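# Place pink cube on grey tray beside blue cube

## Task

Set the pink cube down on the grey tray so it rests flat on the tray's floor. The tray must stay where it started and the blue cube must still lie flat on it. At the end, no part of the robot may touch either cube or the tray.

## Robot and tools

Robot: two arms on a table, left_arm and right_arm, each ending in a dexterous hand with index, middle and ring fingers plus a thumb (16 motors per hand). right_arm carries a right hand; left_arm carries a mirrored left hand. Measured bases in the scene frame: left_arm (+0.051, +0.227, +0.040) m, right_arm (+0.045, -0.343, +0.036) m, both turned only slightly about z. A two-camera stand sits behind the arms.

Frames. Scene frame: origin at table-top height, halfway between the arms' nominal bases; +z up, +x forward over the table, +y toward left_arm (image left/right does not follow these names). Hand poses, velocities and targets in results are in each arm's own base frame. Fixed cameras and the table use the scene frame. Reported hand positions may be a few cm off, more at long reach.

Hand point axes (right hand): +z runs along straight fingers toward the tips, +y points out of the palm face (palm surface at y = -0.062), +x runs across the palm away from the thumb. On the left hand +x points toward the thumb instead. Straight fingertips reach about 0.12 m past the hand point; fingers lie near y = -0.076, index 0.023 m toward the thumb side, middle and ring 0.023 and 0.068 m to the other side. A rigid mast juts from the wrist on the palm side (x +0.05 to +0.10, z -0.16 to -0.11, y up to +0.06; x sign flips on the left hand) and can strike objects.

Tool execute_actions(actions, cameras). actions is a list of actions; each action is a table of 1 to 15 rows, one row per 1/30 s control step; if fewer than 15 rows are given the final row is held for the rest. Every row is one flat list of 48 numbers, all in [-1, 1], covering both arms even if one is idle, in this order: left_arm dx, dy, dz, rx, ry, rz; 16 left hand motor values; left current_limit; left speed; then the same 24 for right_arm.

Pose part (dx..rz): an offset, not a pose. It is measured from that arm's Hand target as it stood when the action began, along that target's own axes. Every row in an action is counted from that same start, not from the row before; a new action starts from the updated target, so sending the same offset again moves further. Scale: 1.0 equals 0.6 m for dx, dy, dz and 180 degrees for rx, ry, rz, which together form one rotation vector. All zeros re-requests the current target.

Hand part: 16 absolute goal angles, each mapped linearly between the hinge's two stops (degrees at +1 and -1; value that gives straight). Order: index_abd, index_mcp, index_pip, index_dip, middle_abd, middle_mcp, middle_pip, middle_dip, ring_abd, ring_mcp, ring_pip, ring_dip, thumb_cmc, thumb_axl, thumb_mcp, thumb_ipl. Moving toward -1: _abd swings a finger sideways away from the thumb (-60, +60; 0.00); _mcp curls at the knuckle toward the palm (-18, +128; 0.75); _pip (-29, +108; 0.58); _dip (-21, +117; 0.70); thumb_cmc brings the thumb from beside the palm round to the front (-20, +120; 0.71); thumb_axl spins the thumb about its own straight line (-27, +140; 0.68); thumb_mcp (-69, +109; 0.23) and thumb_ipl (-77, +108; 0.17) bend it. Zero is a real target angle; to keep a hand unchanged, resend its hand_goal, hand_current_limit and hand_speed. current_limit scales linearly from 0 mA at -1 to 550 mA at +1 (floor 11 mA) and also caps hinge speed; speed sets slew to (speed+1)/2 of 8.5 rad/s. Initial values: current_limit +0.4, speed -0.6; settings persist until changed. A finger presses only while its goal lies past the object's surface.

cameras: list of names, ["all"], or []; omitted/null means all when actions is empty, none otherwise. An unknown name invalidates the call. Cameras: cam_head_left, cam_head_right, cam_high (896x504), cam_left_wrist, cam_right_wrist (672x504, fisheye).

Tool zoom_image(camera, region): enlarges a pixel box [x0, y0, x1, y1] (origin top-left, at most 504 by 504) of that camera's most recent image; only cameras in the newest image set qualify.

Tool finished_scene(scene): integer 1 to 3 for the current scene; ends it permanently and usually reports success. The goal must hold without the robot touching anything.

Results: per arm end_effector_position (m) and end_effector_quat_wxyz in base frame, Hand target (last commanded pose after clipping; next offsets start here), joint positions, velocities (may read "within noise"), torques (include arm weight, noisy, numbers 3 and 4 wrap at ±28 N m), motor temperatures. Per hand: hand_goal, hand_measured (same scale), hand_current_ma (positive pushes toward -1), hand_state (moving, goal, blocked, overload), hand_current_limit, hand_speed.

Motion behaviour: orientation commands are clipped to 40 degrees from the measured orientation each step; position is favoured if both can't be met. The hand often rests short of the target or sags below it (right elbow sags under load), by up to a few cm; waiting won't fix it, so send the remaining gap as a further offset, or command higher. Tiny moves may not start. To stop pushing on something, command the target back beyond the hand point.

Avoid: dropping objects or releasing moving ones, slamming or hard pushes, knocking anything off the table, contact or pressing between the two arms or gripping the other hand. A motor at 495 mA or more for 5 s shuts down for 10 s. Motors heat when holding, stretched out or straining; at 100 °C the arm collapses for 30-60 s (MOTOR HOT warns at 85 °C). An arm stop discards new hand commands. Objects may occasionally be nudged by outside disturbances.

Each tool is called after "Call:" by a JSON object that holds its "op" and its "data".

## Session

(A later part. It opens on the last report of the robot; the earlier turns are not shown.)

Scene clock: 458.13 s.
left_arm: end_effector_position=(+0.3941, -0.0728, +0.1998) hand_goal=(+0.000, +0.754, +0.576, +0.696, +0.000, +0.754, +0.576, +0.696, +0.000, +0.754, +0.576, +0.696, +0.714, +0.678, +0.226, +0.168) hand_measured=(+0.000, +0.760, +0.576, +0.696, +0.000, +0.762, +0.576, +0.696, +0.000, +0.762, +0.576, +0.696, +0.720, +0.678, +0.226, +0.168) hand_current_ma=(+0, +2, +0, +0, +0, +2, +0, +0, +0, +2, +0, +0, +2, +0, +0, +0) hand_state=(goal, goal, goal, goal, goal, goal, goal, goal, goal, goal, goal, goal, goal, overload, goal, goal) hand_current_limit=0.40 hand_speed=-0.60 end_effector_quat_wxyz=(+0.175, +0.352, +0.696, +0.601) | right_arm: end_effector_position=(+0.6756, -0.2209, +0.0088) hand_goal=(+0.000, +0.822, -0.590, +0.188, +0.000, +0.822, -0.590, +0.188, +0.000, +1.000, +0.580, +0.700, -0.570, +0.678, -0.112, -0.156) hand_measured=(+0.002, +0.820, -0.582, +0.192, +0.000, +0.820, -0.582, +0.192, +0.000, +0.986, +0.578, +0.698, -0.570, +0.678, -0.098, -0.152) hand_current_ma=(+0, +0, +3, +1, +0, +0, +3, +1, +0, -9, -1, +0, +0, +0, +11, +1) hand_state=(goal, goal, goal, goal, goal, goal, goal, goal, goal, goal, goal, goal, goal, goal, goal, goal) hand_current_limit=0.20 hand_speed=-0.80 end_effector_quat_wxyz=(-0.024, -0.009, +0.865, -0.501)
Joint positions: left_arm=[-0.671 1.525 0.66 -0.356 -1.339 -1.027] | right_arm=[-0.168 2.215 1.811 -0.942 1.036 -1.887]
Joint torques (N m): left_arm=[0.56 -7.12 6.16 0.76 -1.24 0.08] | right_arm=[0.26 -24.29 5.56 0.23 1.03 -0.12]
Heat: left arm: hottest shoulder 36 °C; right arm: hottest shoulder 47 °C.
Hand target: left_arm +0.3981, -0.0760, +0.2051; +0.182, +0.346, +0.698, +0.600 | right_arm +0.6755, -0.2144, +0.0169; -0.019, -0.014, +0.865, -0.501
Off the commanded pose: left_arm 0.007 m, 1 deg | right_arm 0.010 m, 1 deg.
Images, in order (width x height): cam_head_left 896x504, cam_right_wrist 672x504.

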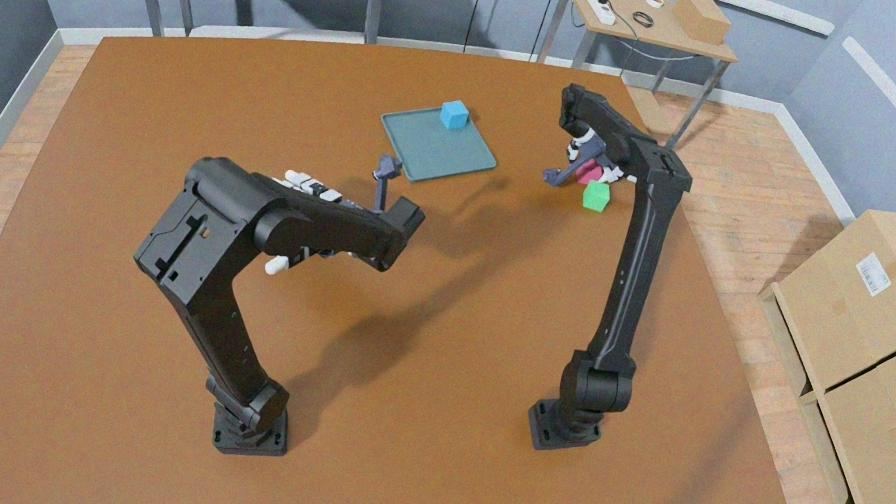

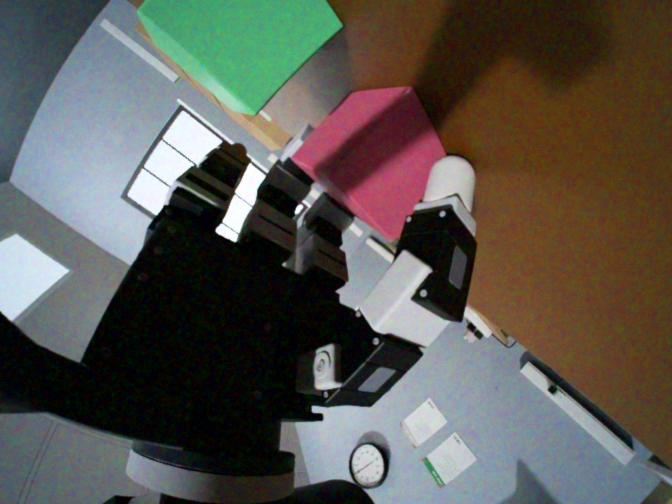

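Call:
{"op": "execute_actions", "data": {"actions": [[[0,0,0,0,0,0,0,0.754,0.576,0.696,0,0.754,0.576,0.696,0,0.754,0.576,0.696,0.714,0.678,0.226,0.168,0.4,-0.6,0,0,0,0,0,0,0,1,-0.3,0.26,0,1,0.58,0.7,0,1,0.58,0.7,-0.5,0.678,0.1,-0.05,0.2,-0.6]],[[0,0,0,0,0,0,0,0.754,0.576,0.696,0,0.754,0.576,0.696,0,0.754,0.576,0.696,0.714,0.678,0.226,0.168,0.4,-0.6,0.026,-0.091,-0.0525,0,0,0,0,1,-0.3,0.26,0,1,0.58,0.7,0,1,0.58,0.7,-0.5,0.678,0.1,-0.05,0.2,-0.6]]], "cameras": ["cam_head_left"]}}

Call:
{"op": "zoom_image", "data": {"camera": "cam_head_left", "region": [520, 90, 660, 230]}}

Scene clock: 493.53 s.
left_arm: end_effector_position=(+0.3941, -0.0728, +0.1998) hand_goal=(+0.000, +0.754, +0.576, +0.696, +0.000, +0.754, +0.576, +0.696, +0.000, +0.754, +0.576, +0.696, +0.714, +0.678, +0.226, +0.168) hand_measured=(+0.000, +0.760, +0.576, +0.696, +0.000, +0.762, +0.576, +0.696, +0.000, +0.762, +0.576, +0.696, +0.720, +0.678, +0.226, +0.168) hand_current_ma=(+0, +2, +0, +0, +0, +2, +0, +0, +0, +2, +0, +0, +2, +0, +0, +0) hand_state=(goal, goal, goal, goal, goal, goal, goal, goal, goal, goal, goal, goal, goal, overload, goal, goal) hand_current_limit=0.40 hand_speed=-0.60 end_effector_quat_wxyz=(+0.175, +0.352, +0.696, +0.601) | right_arm: end_effector_position=(+0.6615, -0.2196, +0.0665) hand_goal=(+0.000, +1.000, -0.300, +0.260, +0.000, +1.000, +0.580, +0.700, +0.000, +1.000, +0.580, +0.700, -0.500, +0.678, +0.100, -0.050) hand_measured=(+0.002, +0.984, -0.304, +0.258, +0.000, +0.984, +0.574, +0.696, +0.000, +0.986, +0.578, +0.698, -0.502, +0.676, +0.096, -0.052) hand_current_ma=(+0, -11, -1, -1, +0, -11, -2, -1, +0, -9, -1, +0, +0, -1, -2, +0) hand_state=(goal, goal, goal, goal, goal, goal, goal, goal, goal, goal, goal, goal, goal, goal, goal, goal) hand_current_limit=0.20 hand_speed=-0.60 end_effector_quat_wxyz=(-0.026, -0.011, +0.866, -0.500)
Joint positions: left_arm=[-0.671 1.525 0.66 -0.356 -1.339 -1.027] | right_arm=[-0.17 2.123 1.811 -1.037 1.033 -1.892]
Joint torques (N m): left_arm=[0.62 -7.12 6.15 0.77 -1.24 0.09] | right_arm=[-0.38 -23.47 6.95 -0.21 1.15 -0.12]
Motor temperatures (°C): left_arm=[28 36 33 26 33 26] | right_arm=[33 48 36 27 29 26]
Heat: left arm: hottest shoulder 36 °C; right arm: hottest shoulder 48 °C.
Hand target: left_arm +0.3981, -0.0760, +0.2051; +0.182, +0.346, +0.698, +0.600 | right_arm +0.6629, -0.2143, +0.0807; -0.019, -0.014, +0.865, -0.501
Off the commanded pose: left_arm 0.007 m, 1 deg | right_arm 0.015 m, 1 deg.
Images, in order (width x height): cam_head_left 896x504.

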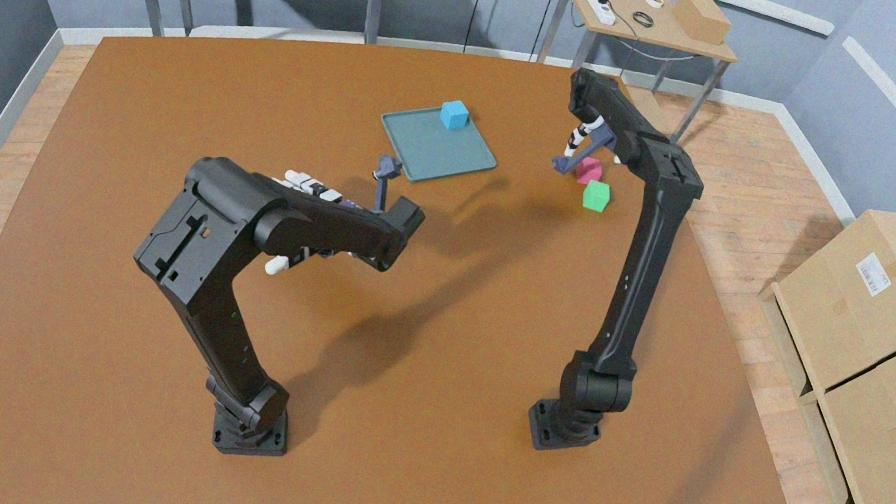

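Scaled by 3.600 from the camera's 896x504 image, which has a finer 1280x720 frame.

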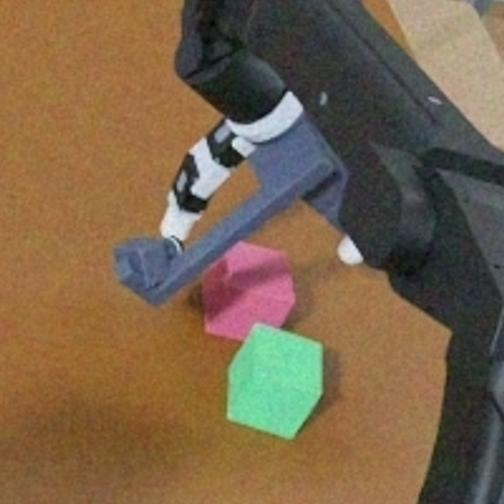

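Call:
{"op": "execute_actions", "data": {"actions": [[[0,0,0,0,0,0,0,0.754,0.576,0.696,0,0.754,0.576,0.696,0,0.754,0.576,0.696,0.714,0.678,0.226,0.168,0.4,-0.6,0.01,0.05,0.035,0,0,0,0,1,-0.3,0.26,0,1,0.58,0.7,0,1,0.58,0.7,-0.5,0.678,0.1,-0.05,0.2,-0.6]],[[0,0,0,0,0,0,0,0.754,0.576,0.696,0,0.754,0.576,0.696,0,0.754,0.576,0.696,0.714,0.678,0.226,0.168,0.4,-0.6,0.0073,0.044,0.0275,0,0,0,0,1,-0.3,0.26,0,1,0.58,0.7,0,1,0.58,0.7,-0.5,0.678,0.1,-0.05,0.2,-0.6]]], "cameras": ["cam_head_left","cam_right_wrist"]}}

Call:
{"op": "zoom_image", "data": {"camera": "cam_head_left", "region": [520, 90, 660, 230]}}

Scene clock: 500.97 s.
left_arm: end_effector_position=(+0.3941, -0.0728, +0.1998) hand_goal=(+0.000, +0.754, +0.576, +0.696, +0.000, +0.754, +0.576, +0.696, +0.000, +0.754, +0.576, +0.696, +0.714, +0.678, +0.226, +0.168) hand_measured=(+0.000, +0.760, +0.576, +0.696, +0.000, +0.762, +0.576, +0.696, +0.000, +0.762, +0.576, +0.696, +0.720, +0.678, +0.226, +0.168) hand_current_ma=(+0, +2, +0, +0, +0, +2, +0, +0, +0, +2, +0, +0, +2, +0, +0, +0) hand_state=(goal, goal, goal, goal, goal, goal, goal, goal, goal, goal, goal, goal, goal, overload, goal, goal) hand_current_limit=0.40 hand_speed=-0.60 end_effector_quat_wxyz=(+0.175, +0.352, +0.696, +0.601) | right_arm: end_effector_position=(+0.6520, -0.2178, +0.0239) hand_goal=(+0.000, +1.000, -0.300, +0.260, +0.000, +1.000, +0.580, +0.700, +0.000, +1.000, +0.580, +0.700, -0.500, +0.678, +0.100, -0.050) hand_measured=(+0.002, +0.984, -0.304, +0.258, +0.000, +0.984, +0.574, +0.696, +0.000, +0.986, +0.578, +0.698, -0.502, +0.676, +0.096, -0.052) hand_current_ma=(+0, -10, -1, -1, +0, -11, -2, -1, +0, -9, -1, +0, +0, -1, -2, +0) hand_state=(goal, goal, goal, goal, goal, goal, goal, goal, goal, goal, goal, goal, goal, goal, goal, goal) hand_current_limit=0.20 hand_speed=-0.60 end_effector_quat_wxyz=(-0.013, -0.008, +0.865, -0.502)
Joint positions: left_arm=[-0.671 1.525 0.66 -0.356 -1.339 -1.027] | right_arm=[-0.17 2.122 1.686 -0.873 1.032 -1.908]
Joint torques (N m): left_arm=[0.62 -7.06 6.13 0.75 -1.24 0.08] | right_arm=[-1.67 -20.31 5.97 0.21 1.11 -0.06]
Heat: left arm: hottest shoulder 36 °C; right arm: hottest shoulder 49 °C.
Hand target: left_arm +0.3981, -0.0760, +0.2051; +0.182, +0.346, +0.698, +0.600 | right_arm +0.6494, -0.2187, +0.0136; -0.019, -0.014, +0.865, -0.501
Off the commanded pose: left_arm 0.007 m, 1 deg | right_arm 0.011 m, 1 deg.
Images, in order (width x height): cam_head_left 896x504, cam_right_wrist 672x504.

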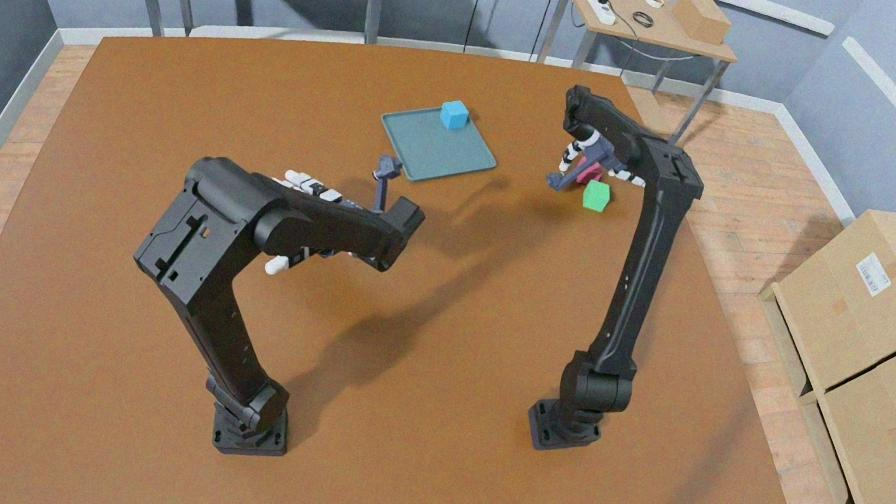

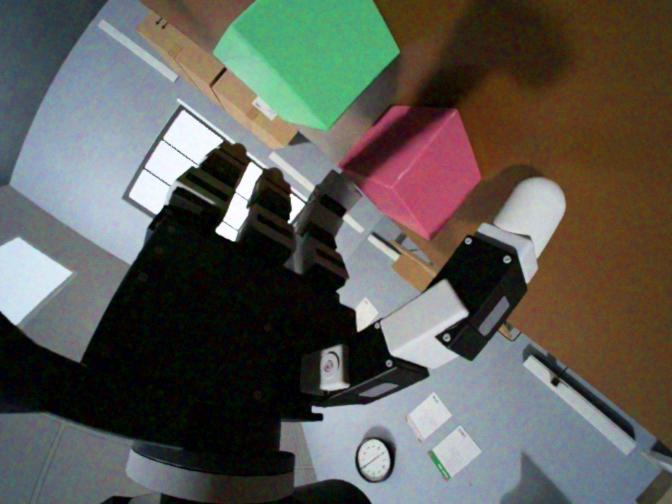

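Scaled by 3.600 from the camera's 896x504 image, which has a finer 1280x720 frame.

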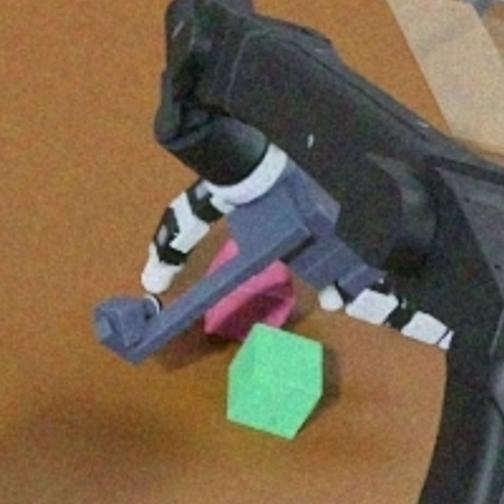

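Call:
{"op": "execute_actions", "data": {"actions": [[[0,0,0,0,0,0,0,0.754,0.576,0.696,0,0.754,0.576,0.696,0,0.754,0.576,0.696,0.714,0.678,0.226,0.168,0.4,-0.6,0,0,0,0,0,0,0,0.877,-0.562,0.188,0,1,0.58,0.7,0,1,0.58,0.7,-0.5,0.678,-0.168,-0.2,0.2,-0.8]],[[0,0,0,0,0,0,0,0.754,0.576,0.696,0,0.754,0.576,0.696,0,0.754,0.576,0.696,0.714,0.678,0.226,0.168,0.4,-0.6,0,0,0,0,0,0,0,0.877,-0.562,0.188,0,1,0.58,0.7,0,1,0.58,0.7,-0.5,0.678,-0.168,-0.2,0.2,-0.8]]], "cameras": ["cam_head_left","cam_right_wrist"]}}

Call:
{"op": "zoom_image", "data": {"camera": "cam_head_left", "region": [520, 90, 660, 230]}}

Scene clock: 509.10 s.
left_arm: end_effector_position=(+0.3941, -0.0728, +0.1998) hand_goal=(+0.000, +0.754, +0.576, +0.696, +0.000, +0.754, +0.576, +0.696, +0.000, +0.754, +0.576, +0.696, +0.714, +0.678, +0.226, +0.168) hand_measured=(+0.000, +0.760, +0.576, +0.696, +0.000, +0.762, +0.576, +0.696, +0.000, +0.762, +0.576, +0.696, +0.720, +0.678, +0.226, +0.168) hand_current_ma=(+0, +2, +0, +0, +0, +2, +0, +0, +0, +2, +0, +0, +2, +0, +0, +0) hand_state=(goal, goal, goal, goal, goal, goal, goal, goal, goal, goal, goal, goal, goal, overload, goal, goal) hand_current_limit=0.40 hand_speed=-0.60 end_effector_quat_wxyz=(+0.175, +0.352, +0.696, +0.601) | right_arm: end_effector_position=(+0.6519, -0.2177, +0.0239) hand_goal=(+0.000, +0.878, -0.562, +0.188, +0.000, +1.000, +0.580, +0.700, +0.000, +1.000, +0.580, +0.700, -0.500, +0.678, -0.168, -0.200) hand_measured=(+0.002, +0.892, -0.546, +0.194, +0.000, +0.984, +0.574, +0.696, +0.000, +0.986, +0.578, +0.698, -0.502, +0.676, -0.112, -0.190) hand_current_ma=(+0, +8, +10, +2, +0, -11, -2, -1, +0, -9, -1, +0, +0, +0, +122, +7) hand_state=(goal, goal, goal, goal, goal, goal, goal, goal, goal, goal, goal, goal, goal, goal, blocked, goal) hand_current_limit=0.20 hand_speed=-0.80 end_effector_quat_wxyz=(-0.013, -0.009, +0.865, -0.502)
Joint positions: left_arm=[-0.671 1.525 0.66 -0.356 -1.339 -1.027] | right_arm=[-0.17 2.122 1.686 -0.873 1.031 -1.909]
Joint torques (N m): left_arm=[0.62 -7.12 6.13 0.75 -1.24 0.09] | right_arm=[-0.73 -19.96 5.96 0.29 1.13 -0.14]
Heat: left arm: hottest shoulder 36 °C; right arm: hottest shoulder 48 °C.
Hand target: left_arm +0.3981, -0.0760, +0.2051; +0.182, +0.346, +0.698, +0.600 | right_arm +0.6494, -0.2187, +0.0136; -0.019, -0.014, +0.865, -0.501
Off the commanded pose: left_arm 0.007 m, 1 deg | right_arm 0.011 m, 1 deg.
Images, in order (width x height): cam_head_left 896x504, cam_right_wrist 672x504.

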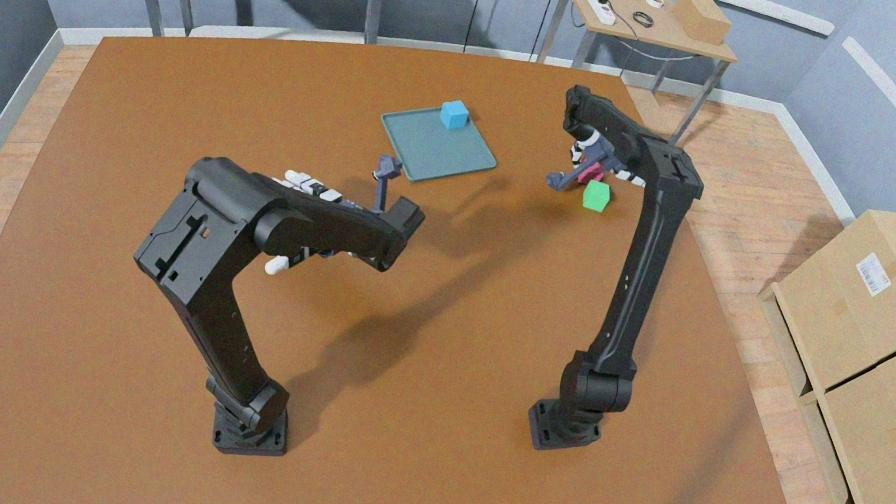

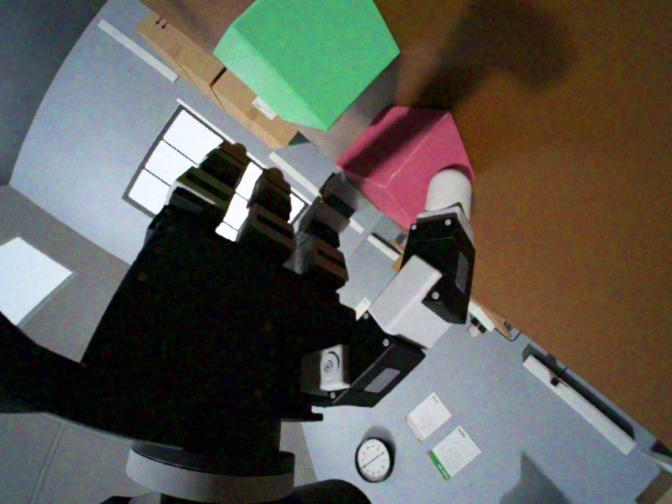

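Scaled by 3.600 from the camera's 896x504 image, which has a finer 1280x720 frame.

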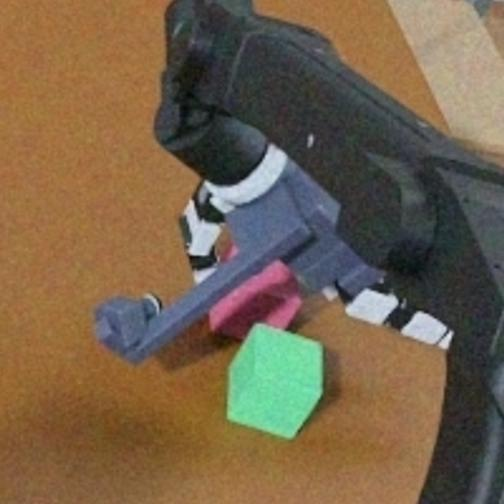

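Call:
{"op": "execute_actions", "data": {"actions": [[[0,0,0,0,0,0,0,0.754,0.576,0.696,0,0.754,0.576,0.696,0,0.754,0.576,0.696,0.714,0.678,0.226,0.168,0.4,-0.6,0,0,0,0,0,0,0,0.74,-0.64,0.12,0,1,0.58,0.7,0,1,0.58,0.7,-0.5,0.678,-0.3,-0.3,0.3,-0.8]]], "cameras": ["cam_right_wrist"]}}

Scene clock: 512.03 s.
left_arm: end_effector_position=(+0.3941, -0.0728, +0.1998) hand_goal=(+0.000, +0.754, +0.576, +0.696, +0.000, +0.754, +0.576, +0.696, +0.000, +0.754, +0.576, +0.696, +0.714, +0.678, +0.226, +0.168) hand_measured=(+0.000, +0.760, +0.576, +0.696, +0.000, +0.762, +0.576, +0.696, +0.000, +0.762, +0.576, +0.696, +0.720, +0.678, +0.226, +0.168) hand_current_ma=(+0, +2, +0, +0, +0, +2, +0, +0, +0, +2, +0, +0, +2, +0, +0, +0) hand_state=(goal, goal, goal, goal, goal, goal, goal, goal, goal, goal, goal, goal, goal, overload, goal, goal) hand_current_limit=0.40 hand_speed=-0.60 end_effector_quat_wxyz=(+0.175, +0.352, +0.696, +0.601) | right_arm: end_effector_position=(+0.6518, -0.2176, +0.0238) hand_goal=(+0.000, +0.740, -0.640, +0.120, +0.000, +1.000, +0.580, +0.700, +0.000, +1.000, +0.580, +0.700, -0.500, +0.678, -0.300, -0.300) hand_measured=(+0.002, +0.892, -0.546, +0.176, +0.000, +0.984, +0.574, +0.696, +0.000, +0.986, +0.578, +0.698, -0.512, +0.666, -0.116, -0.220) hand_current_ma=(+0, +357, +190, +83, +0, -11, -2, -1, +0, -9, -1, +0, -6, -9, +358, +242) hand_state=(goal, blocked, blocked, blocked, goal, goal, goal, goal, goal, goal, goal, goal, goal, goal, blocked, blocked) hand_current_limit=0.30 hand_speed=-0.80 end_effector_quat_wxyz=(-0.013, -0.009, +0.865, -0.501)
Joint positions: left_arm=[-0.671 1.525 0.66 -0.356 -1.339 -1.027] | right_arm=[-0.17 2.122 1.686 -0.873 1.03 -1.91]
Joint torques (N m): left_arm=[0.62 -7.12 6.15 0.75 -1.24 0.09] | right_arm=[-1.67 -20.13 5.65 0.28 1.13 -0.12]
Heat: left arm: hottest shoulder 36 °C; right arm: hottest shoulder 48 °C.
Hand target: left_arm +0.3981, -0.0760, +0.2051; +0.182, +0.346, +0.698, +0.600 | right_arm +0.6494, -0.2187, +0.0136; -0.019, -0.014, +0.865, -0.501
Off the commanded pose: left_arm 0.007 m, 1 deg | right_arm 0.011 m, 1 deg.
Images, in order (width x height): cam_right_wrist 672x504.

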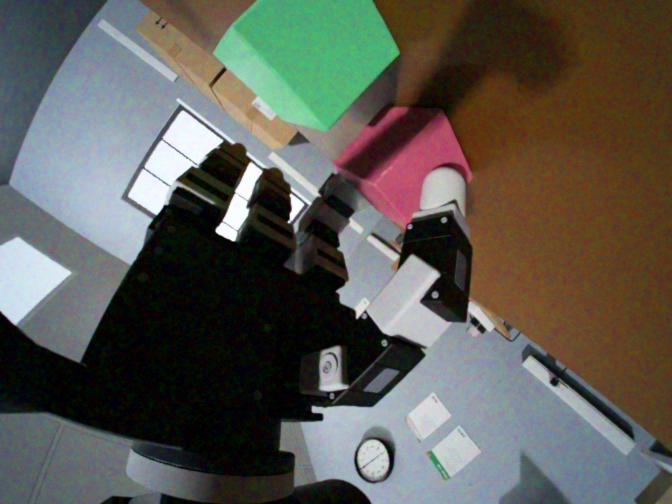

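Call:
{"op": "execute_actions", "data": {"actions": [[[0,0,0,0,0,0,0,0.754,0.576,0.696,0,0.754,0.576,0.696,0,0.754,0.576,0.696,0.714,0.678,0.226,0.168,0.4,-0.6,0,-0.043,-0.025,0,0,0,0,0.74,-0.64,0.12,0,1,0.58,0.7,0,1,0.58,0.7,-0.5,0.678,-0.3,-0.3,0.3,-0.8]],[[0,0,0,0,0,0,0,0.754,0.576,0.696,0,0.754,0.576,0.696,0,0.754,0.576,0.696,0.714,0.678,0.226,0.168,0.4,-0.6,0,-0.043,-0.025,0,0,0,0,0.74,-0.64,0.12,0,1,0.58,0.7,0,1,0.58,0.7,-0.5,0.678,-0.3,-0.3,0.3,-0.8]]], "cameras": ["cam_right_wrist","cam_head_left"]}}

Call:
{"op": "zoom_image", "data": {"camera": "cam_head_left", "region": [520, 90, 660, 230]}}

Scene clock: 516.50 s.
left_arm: end_effector_position=(+0.3941, -0.0728, +0.1998) hand_goal=(+0.000, +0.754, +0.576, +0.696, +0.000, +0.754, +0.576, +0.696, +0.000, +0.754, +0.576, +0.696, +0.714, +0.678, +0.226, +0.168) hand_measured=(+0.000, +0.760, +0.576, +0.696, +0.000, +0.762, +0.576, +0.696, +0.000, +0.762, +0.576, +0.696, +0.720, +0.678, +0.226, +0.168) hand_current_ma=(+0, +2, +0, +0, +0, +2, +0, +0, +0, +2, +0, +0, +2, +0, +0, +0) hand_state=(goal, goal, goal, goal, goal, goal, goal, goal, goal, goal, goal, goal, goal, overload, goal, goal) hand_current_limit=0.40 hand_speed=-0.60 end_effector_quat_wxyz=(+0.175, +0.352, +0.696, +0.601) | right_arm: end_effector_position=(+0.6281, -0.2139, +0.0246) hand_goal=(+0.000, +0.740, -0.640, +0.120, +0.000, +1.000, +0.580, +0.700, +0.000, +1.000, +0.580, +0.700, -0.500, +0.678, -0.300, -0.300) hand_measured=(+0.002, +0.892, -0.546, +0.172, +0.000, +0.984, +0.574, +0.696, +0.000, +0.986, +0.578, +0.698, -0.512, +0.664, -0.116, -0.220) hand_current_ma=(+0, +358, +190, +72, +0, -11, -2, -1, +0, -9, -1, +0, -7, -10, +358, +242) hand_state=(goal, blocked, blocked, blocked, goal, goal, goal, goal, goal, goal, goal, goal, goal, goal, blocked, blocked) hand_current_limit=0.30 hand_speed=-0.80 end_effector_quat_wxyz=(-0.055, -0.033, +0.867, -0.494)
Joint positions: left_arm=[-0.671 1.525 0.66 -0.356 -1.339 -1.027] | right_arm=[-0.17 2.114 1.686 -0.979 1.033 -1.91]
Joint torques (N m): left_arm=[0.62 -7.12 6.16 0.76 -1.24 0.08] | right_arm=[-0.5 -24.18 10.18 -0.16 1.11 -0.12]
Heat: left arm: hottest shoulder 36 °C; right arm: hottest shoulder 48 °C.
Hand target: left_arm +0.3981, -0.0760, +0.2051; +0.182, +0.346, +0.698, +0.600 | right_arm +0.6522, -0.2184, +0.0732; -0.019, -0.014, +0.865, -0.501
Off the commanded pose: left_arm 0.007 m, 1 deg | right_arm 0.055 m, 5 deg.
Images, in order (width x height): cam_head_left 896x504, cam_right_wrist 672x504.

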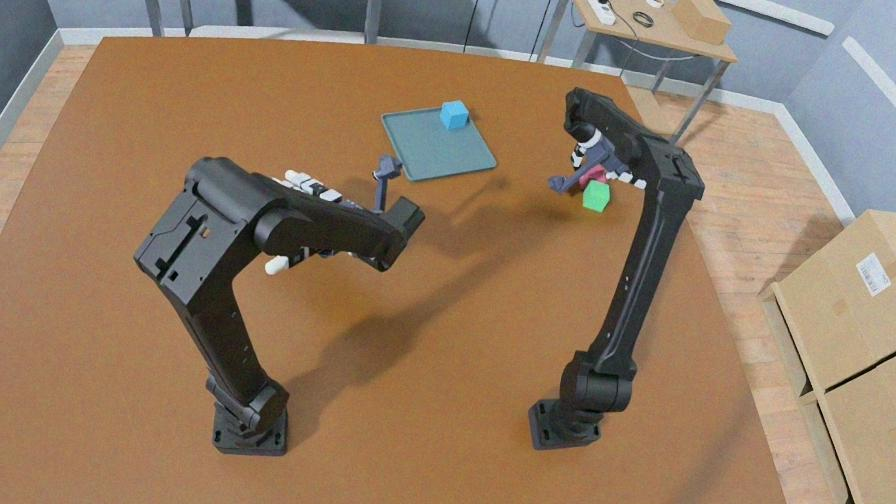

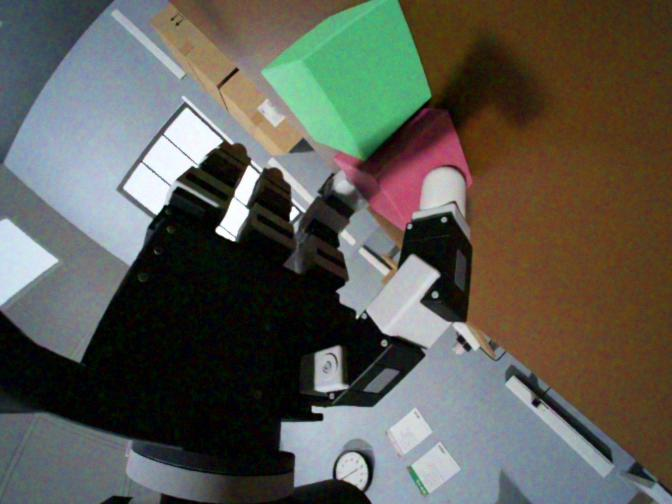

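Scaled by 3.600 from the camera's 896x504 image, which has a finer 1280x720 frame.

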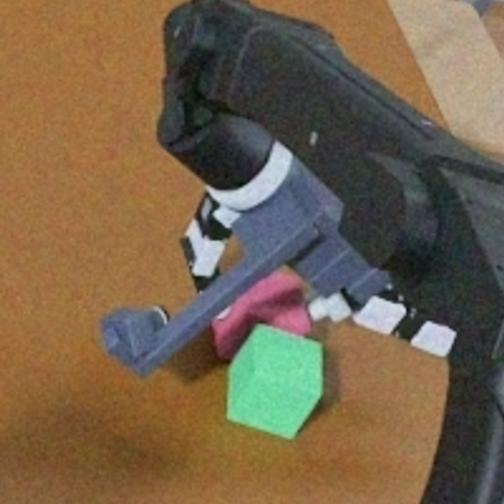

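Call:
{"op": "execute_actions", "data": {"actions": [[[0,0,0,0,0,0,0,0.754,0.576,0.696,0,0.754,0.576,0.696,0,0.754,0.576,0.696,0.714,0.678,0.226,0.168,0.4,-0.6,-0.033,-0.065,-0.038,0,0,0,0,0.74,-0.64,0.12,0,1,0.58,0.7,0,1,0.58,0.7,-0.5,0.678,-0.3,-0.3,0.3,-0.8]]], "cameras": ["cam_right_wrist","cam_head_left"]}}

Call:
{"op": "zoom_image", "data": {"camera": "cam_head_left", "region": [520, 90, 660, 230]}}

Scene clock: 521.13 s.
left_arm: end_effector_position=(+0.3941, -0.0728, +0.1998) hand_goal=(+0.000, +0.754, +0.576, +0.696, +0.000, +0.754, +0.576, +0.696, +0.000, +0.754, +0.576, +0.696, +0.714, +0.678, +0.226, +0.168) hand_measured=(+0.000, +0.760, +0.576, +0.696, +0.000, +0.762, +0.576, +0.696, +0.000, +0.762, +0.576, +0.696, +0.720, +0.678, +0.226, +0.168) hand_current_ma=(+0, +2, +0, +0, +0, +2, +0, +0, +0, +2, +0, +0, +2, +0, +0, +0) hand_state=(goal, goal, goal, goal, goal, goal, goal, goal, goal, goal, goal, goal, goal, overload, goal, goal) hand_current_limit=0.40 hand_speed=-0.60 end_effector_quat_wxyz=(+0.175, +0.352, +0.696, +0.601) | right_arm: end_effector_position=(+0.6515, -0.2171, +0.0823) hand_goal=(+0.000, +0.740, -0.640, +0.120, +0.000, +1.000, +0.580, +0.700, +0.000, +1.000, +0.580, +0.700, -0.500, +0.678, -0.300, -0.300) hand_measured=(+0.002, +0.892, -0.546, +0.172, +0.000, +0.984, +0.574, +0.696, +0.000, +0.986, +0.578, +0.698, -0.514, +0.664, -0.116, -0.220) hand_current_ma=(+0, +358, +190, +72, +0, -11, -2, -1, +0, -9, -1, +0, -7, -10, +358, +242) hand_state=(goal, blocked, blocked, blocked, goal, goal, goal, goal, goal, goal, goal, goal, goal, goal, blocked, blocked) hand_current_limit=0.30 hand_speed=-0.80 end_effector_quat_wxyz=(-0.050, -0.032, +0.868, -0.493)
Joint positions: left_arm=[-0.671 1.525 0.66 -0.356 -1.339 -1.027] | right_arm=[-0.17 2.114 1.847 -1.127 1.028 -1.915]
Joint torques (N m): left_arm=[0.56 -7.18 6.16 0.77 -1.24 0.08] | right_arm=[-0.67 -23.06 11.22 -0.51 1.33 0.06]
Heat: left arm: hottest shoulder 36 °C; right arm: hottest shoulder 48 °C.
Hand target: left_arm +0.3981, -0.0760, +0.2051; +0.182, +0.346, +0.698, +0.600 | right_arm +0.6742, -0.2180, +0.1176; -0.019, -0.014, +0.865, -0.501
Off the commanded pose: left_arm 0.007 m, 1 deg | right_arm 0.042 m, 4 deg.
Images, in order (width x height): cam_head_left 896x504, cam_right_wrist 672x504.

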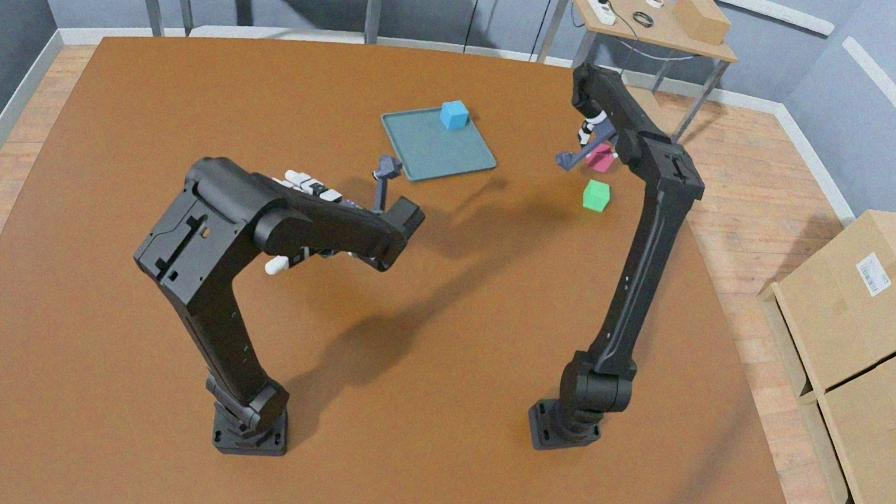

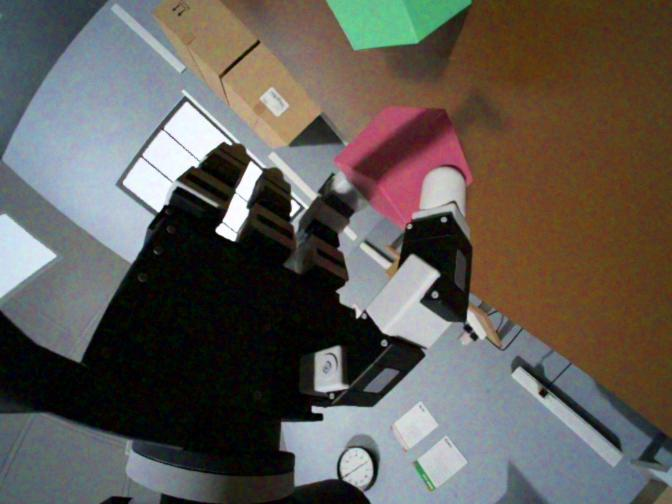

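Scaled by 3.600 from the camera's 896x504 image, which has a finer 1280x720 frame.

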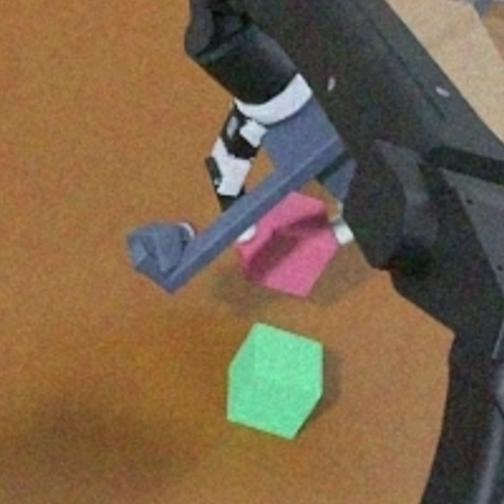

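Call:
{"op": "execute_actions", "data": {"actions": [[[0,0,0,0,0,0,0,0.754,0.576,0.696,0,0.754,0.576,0.696,0,0.754,0.576,0.696,0.714,0.678,0.226,0.168,0.4,-0.6,-0.0127,0.0607,-0.1117,0,-0.0216,-0.0125,0,0.74,-0.64,0.12,0,1,0.58,0.7,0,1,0.58,0.7,-0.5,0.678,-0.3,-0.3,0.3,-0.8]],[[0,0,0,0,0,0,0,0.754,0.576,0.696,0,0.754,0.576,0.696,0,0.754,0.576,0.696,0.714,0.678,0.226,0.168,0.4,-0.6,-0.0227,0.06,-0.1105,0,-0.0216,-0.0125,0,0.74,-0.64,0.12,0,1,0.58,0.7,0,1,0.58,0.7,-0.5,0.678,-0.3,-0.3,0.3,-0.8]],[[0,0,0,0,0,0,0,0.754,0.576,0.696,0,0.754,0.576,0.696,0,0.754,0.576,0.696,0.714,0.678,0.226,0.168,0.4,-0.6,-0.0323,0.0588,-0.1086,0,-0.0216,-0.0125,0,0.74,-0.64,0.12,0,1,0.58,0.7,0,1,0.58,0.7,-0.5,0.678,-0.3,-0.3,0.3,-0.8]],[[0,0,0,0,0,0,0,0.754,0.576,0.696,0,0.754,0.576,0.696,0,0.754,0.576,0.696,0.714,0.678,0.226,0.168,0.4,-0.6,-0.042,0.0575,-0.106,0,-0.0216,-0.0125,0,0.74,-0.64,0.12,0,1,0.58,0.7,0,1,0.58,0.7,-0.5,0.678,-0.3,-0.3,0.3,-0.8]],[[0,0,0,0,0,0,0,0.754,0.576,0.696,0,0.754,0.576,0.696,0,0.754,0.576,0.696,0.714,0.678,0.226,0.168,0.4,-0.6,-0.0512,0.0557,-0.103,0,-0.0216,-0.0125,0,0.74,-0.64,0.12,0,1,0.58,0.7,0,1,0.58,0.7,-0.5,0.678,-0.3,-0.3,0.3,-0.8]]], "cameras": ["all"]}}

Scene clock: 548.00 s.
left_arm: end_effector_position=(+0.3941, -0.0728, +0.1998) hand_goal=(+0.000, +0.754, +0.576, +0.696, +0.000, +0.754, +0.576, +0.696, +0.000, +0.754, +0.576, +0.696, +0.714, +0.678, +0.226, +0.168) hand_measured=(+0.000, +0.760, +0.576, +0.696, +0.000, +0.762, +0.576, +0.696, +0.000, +0.762, +0.576, +0.696, +0.720, +0.678, +0.226, +0.168) hand_current_ma=(+0, +2, +0, +0, +0, +2, +0, +0, +0, +2, +0, +0, +2, +0, +0, +0) hand_state=(goal, goal, goal, goal, goal, goal, goal, goal, goal, goal, goal, goal, goal, overload, goal, goal) hand_current_limit=0.40 hand_speed=-0.60 end_effector_quat_wxyz=(+0.175, +0.352, +0.696, +0.601) | right_arm: end_effector_position=(+0.6935, +0.1617, +0.1096) hand_goal=(+0.000, +0.740, -0.640, +0.120, +0.000, +1.000, +0.580, +0.700, +0.000, +1.000, +0.580, +0.700, -0.500, +0.678, -0.300, -0.300) hand_measured=(+0.002, +0.892, -0.546, +0.172, +0.000, +0.984, +0.574, +0.696, +0.000, +0.986, +0.578, +0.698, -0.514, +0.664, -0.116, -0.220) hand_current_ma=(+0, +357, +190, +72, +0, -11, -2, -1, +0, -9, -1, +0, -8, -11, +358, +242) hand_state=(goal, blocked, blocked, blocked, goal, goal, goal, goal, goal, goal, goal, goal, goal, goal, blocked, blocked) hand_current_limit=0.30 hand_speed=-0.80 end_effector_quat_wxyz=(+0.061, -0.201, +0.847, -0.488)
Joint positions: left_arm=[-0.671 1.525 0.66 -0.356 -1.339 -1.027] | right_arm=[0.376 2.259 2.175 -1.519 1.028 -1.642]
Joint torques (N m): left_arm=[0.62 -7.12 6.17 0.75 -1.24 0.08] | right_arm=[-2.2 -21.77 10.91 -0.57 1.32 0.05]
Motor temperatures (°C): left_arm=[28 36 34 26 33 26] | right_arm=[33 49 42 26 30 26]
Heat: left arm: hottest shoulder 36 °C; right arm: hottest shoulder 49 °C.
Hand target: left_arm +0.3981, -0.0760, +0.2051; +0.182, +0.346, +0.698, +0.600 | right_arm +0.7108, +0.1632, +0.1247; +0.078, -0.182, +0.851, -0.487
Off the commanded pose: left_arm 0.007 m, 1 deg | right_arm 0.023 m, 3 deg.

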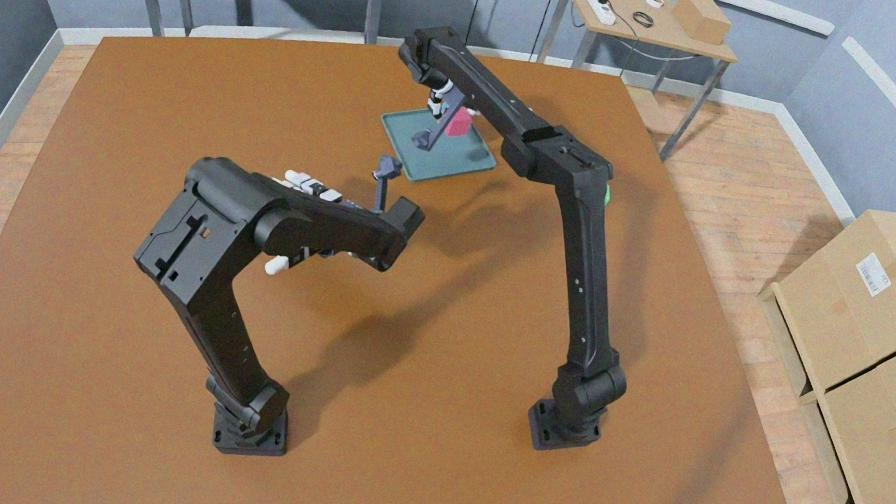

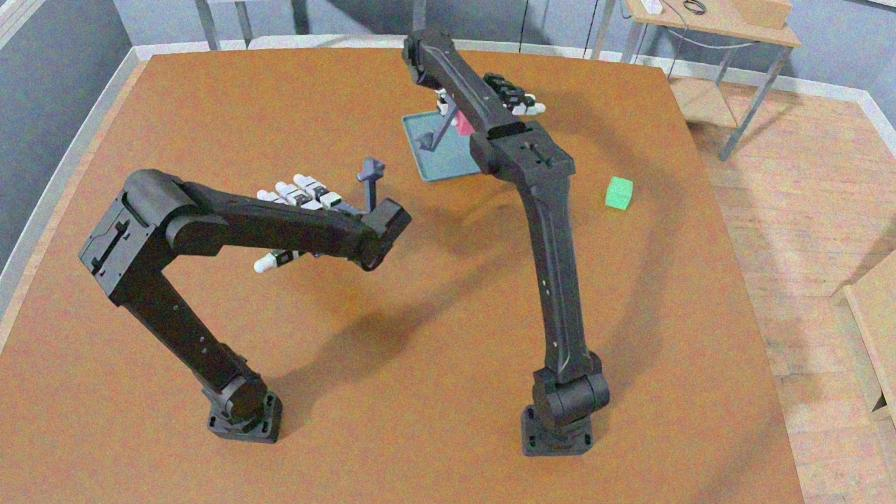

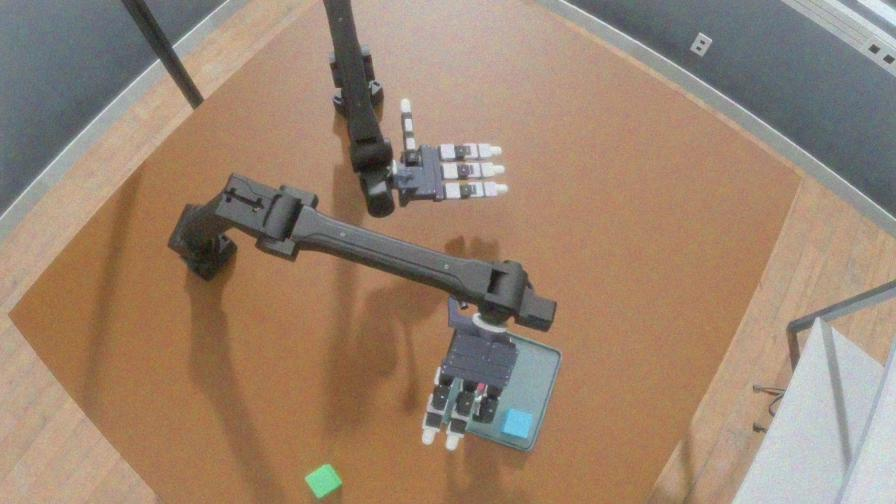

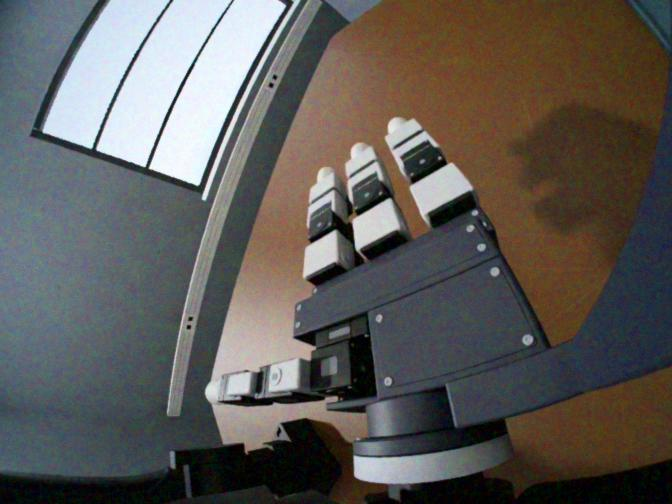

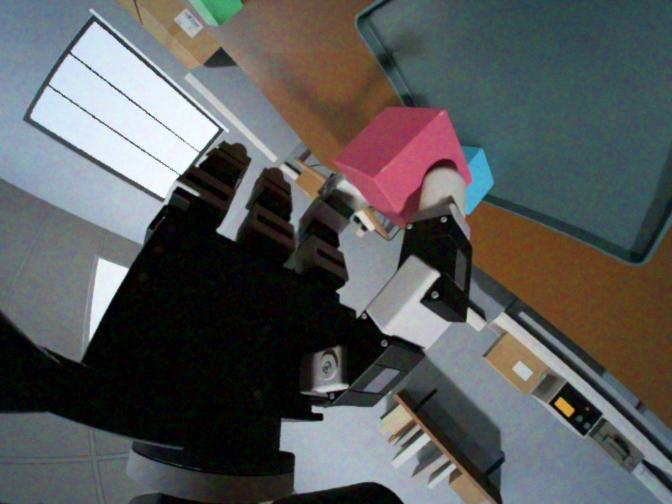

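Call:
{"op": "execute_actions", "data": {"actions": [[[0,0,0,0,0,0,0,0.754,0.576,0.696,0,0.754,0.576,0.696,0,0.754,0.576,0.696,0.714,0.678,0.226,0.168,0.4,-0.6,-0.0107,0.1024,0.0393,0,0,0,0,0.74,-0.64,0.12,0,1,0.58,0.7,0,1,0.58,0.7,-0.5,0.678,-0.3,-0.3,0.3,-0.8]]], "cameras": ["cam_head_left","cam_head_right","cam_high","cam_right_wrist"]}}

Call:
{"op": "zoom_image", "data": {"camera": "cam_head_left", "region": [370, 60, 530, 200]}}

Scene clock: 555.03 s.
left_arm: end_effector_position=(+0.3941, -0.0728, +0.1998) hand_goal=(+0.000, +0.754, +0.576, +0.696, +0.000, +0.754, +0.576, +0.696, +0.000, +0.754, +0.576, +0.696, +0.714, +0.678, +0.226, +0.168) hand_measured=(+0.000, +0.760, +0.576, +0.696, +0.000, +0.762, +0.576, +0.696, +0.000, +0.762, +0.576, +0.696, +0.720, +0.678, +0.226, +0.168) hand_current_ma=(+0, +2, +0, +0, +0, +2, +0, +0, +0, +2, +0, +0, +2, +0, +0, +0) hand_state=(goal, goal, goal, goal, goal, goal, goal, goal, goal, goal, goal, goal, goal, overload, goal, goal) hand_current_limit=0.40 hand_speed=-0.60 end_effector_quat_wxyz=(+0.175, +0.352, +0.696, +0.601) | right_arm: end_effector_position=(+0.7071, +0.1676, +0.0579) hand_goal=(+0.000, +0.740, -0.640, +0.120, +0.000, +1.000, +0.580, +0.700, +0.000, +1.000, +0.580, +0.700, -0.500, +0.678, -0.300, -0.300) hand_measured=(+0.002, +0.892, -0.546, +0.172, +0.000, +0.984, +0.574, +0.696, +0.000, +0.986, +0.578, +0.698, -0.514, +0.664, -0.116, -0.220) hand_current_ma=(+0, +358, +190, +72, +0, -11, -2, -1, +0, -9, -1, +0, -8, -11, +357, +242) hand_state=(goal, blocked, blocked, blocked, goal, goal, goal, goal, goal, goal, goal, goal, goal, goal, blocked, blocked) hand_current_limit=0.30 hand_speed=-0.80 end_effector_quat_wxyz=(+0.068, -0.187, +0.850, -0.487)
Joint positions: left_arm=[-0.671 1.525 0.66 -0.356 -1.339 -1.027] | right_arm=[0.377 2.33 2.164 -1.444 1.028 -1.603]
Joint torques (N m): left_arm=[0.62 -7.12 6.15 0.76 -1.24 0.09] | right_arm=[-0.15 -23 6.84 0.06 1.28 0.05]
Heat: left arm: hottest shoulder 36 °C; right arm: hottest shoulder 48 °C.
Hand target: left_arm +0.3981, -0.0760, +0.2051; +0.182, +0.346, +0.698, +0.600 | right_arm +0.7097, +0.1752, +0.0595; +0.078, -0.182, +0.850, -0.487
Off the commanded pose: left_arm 0.007 m, 1 deg | right_arm 0.008 m, 1 deg.
Images, in order (width x height): cam_head_left 896x504, cam_head_right 896x504, cam_high 896x504, cam_right_wrist 672x504.

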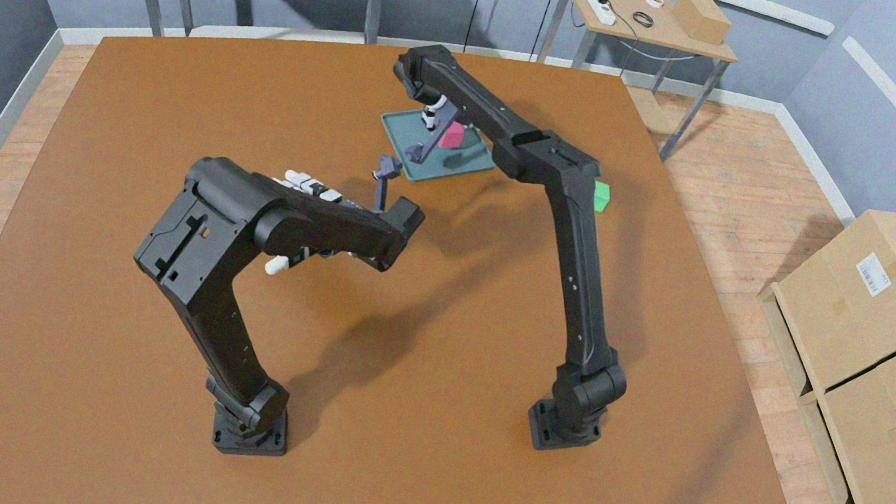

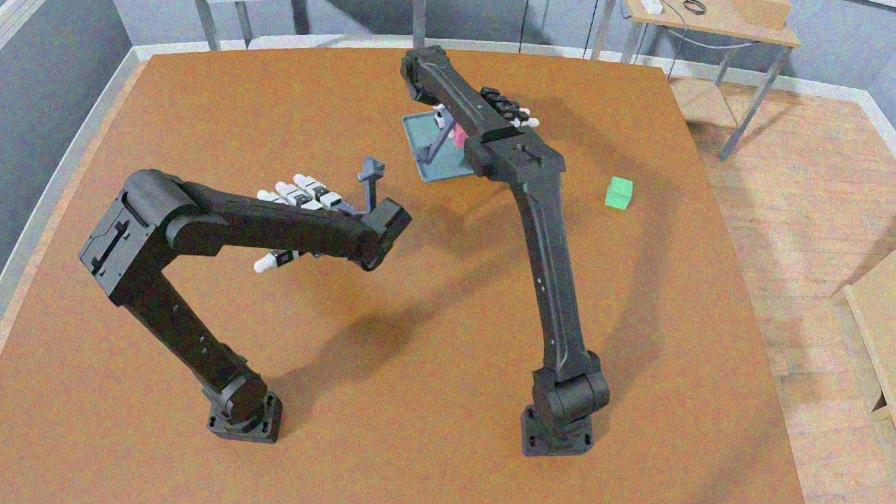

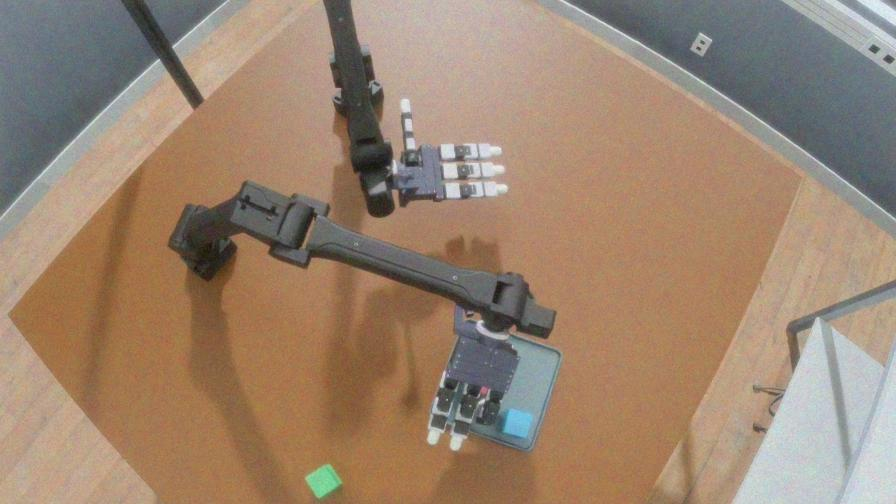

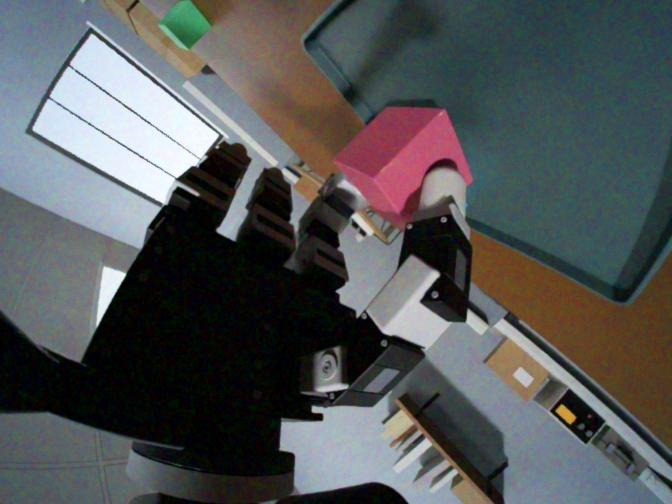

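Scaled by 3.150 from the camera's 896x504 image, which has a finer 1280x720 frame.

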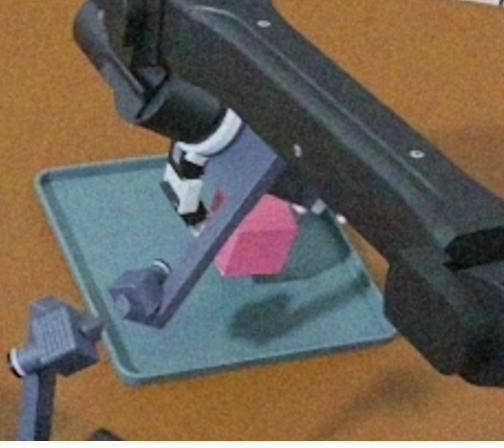

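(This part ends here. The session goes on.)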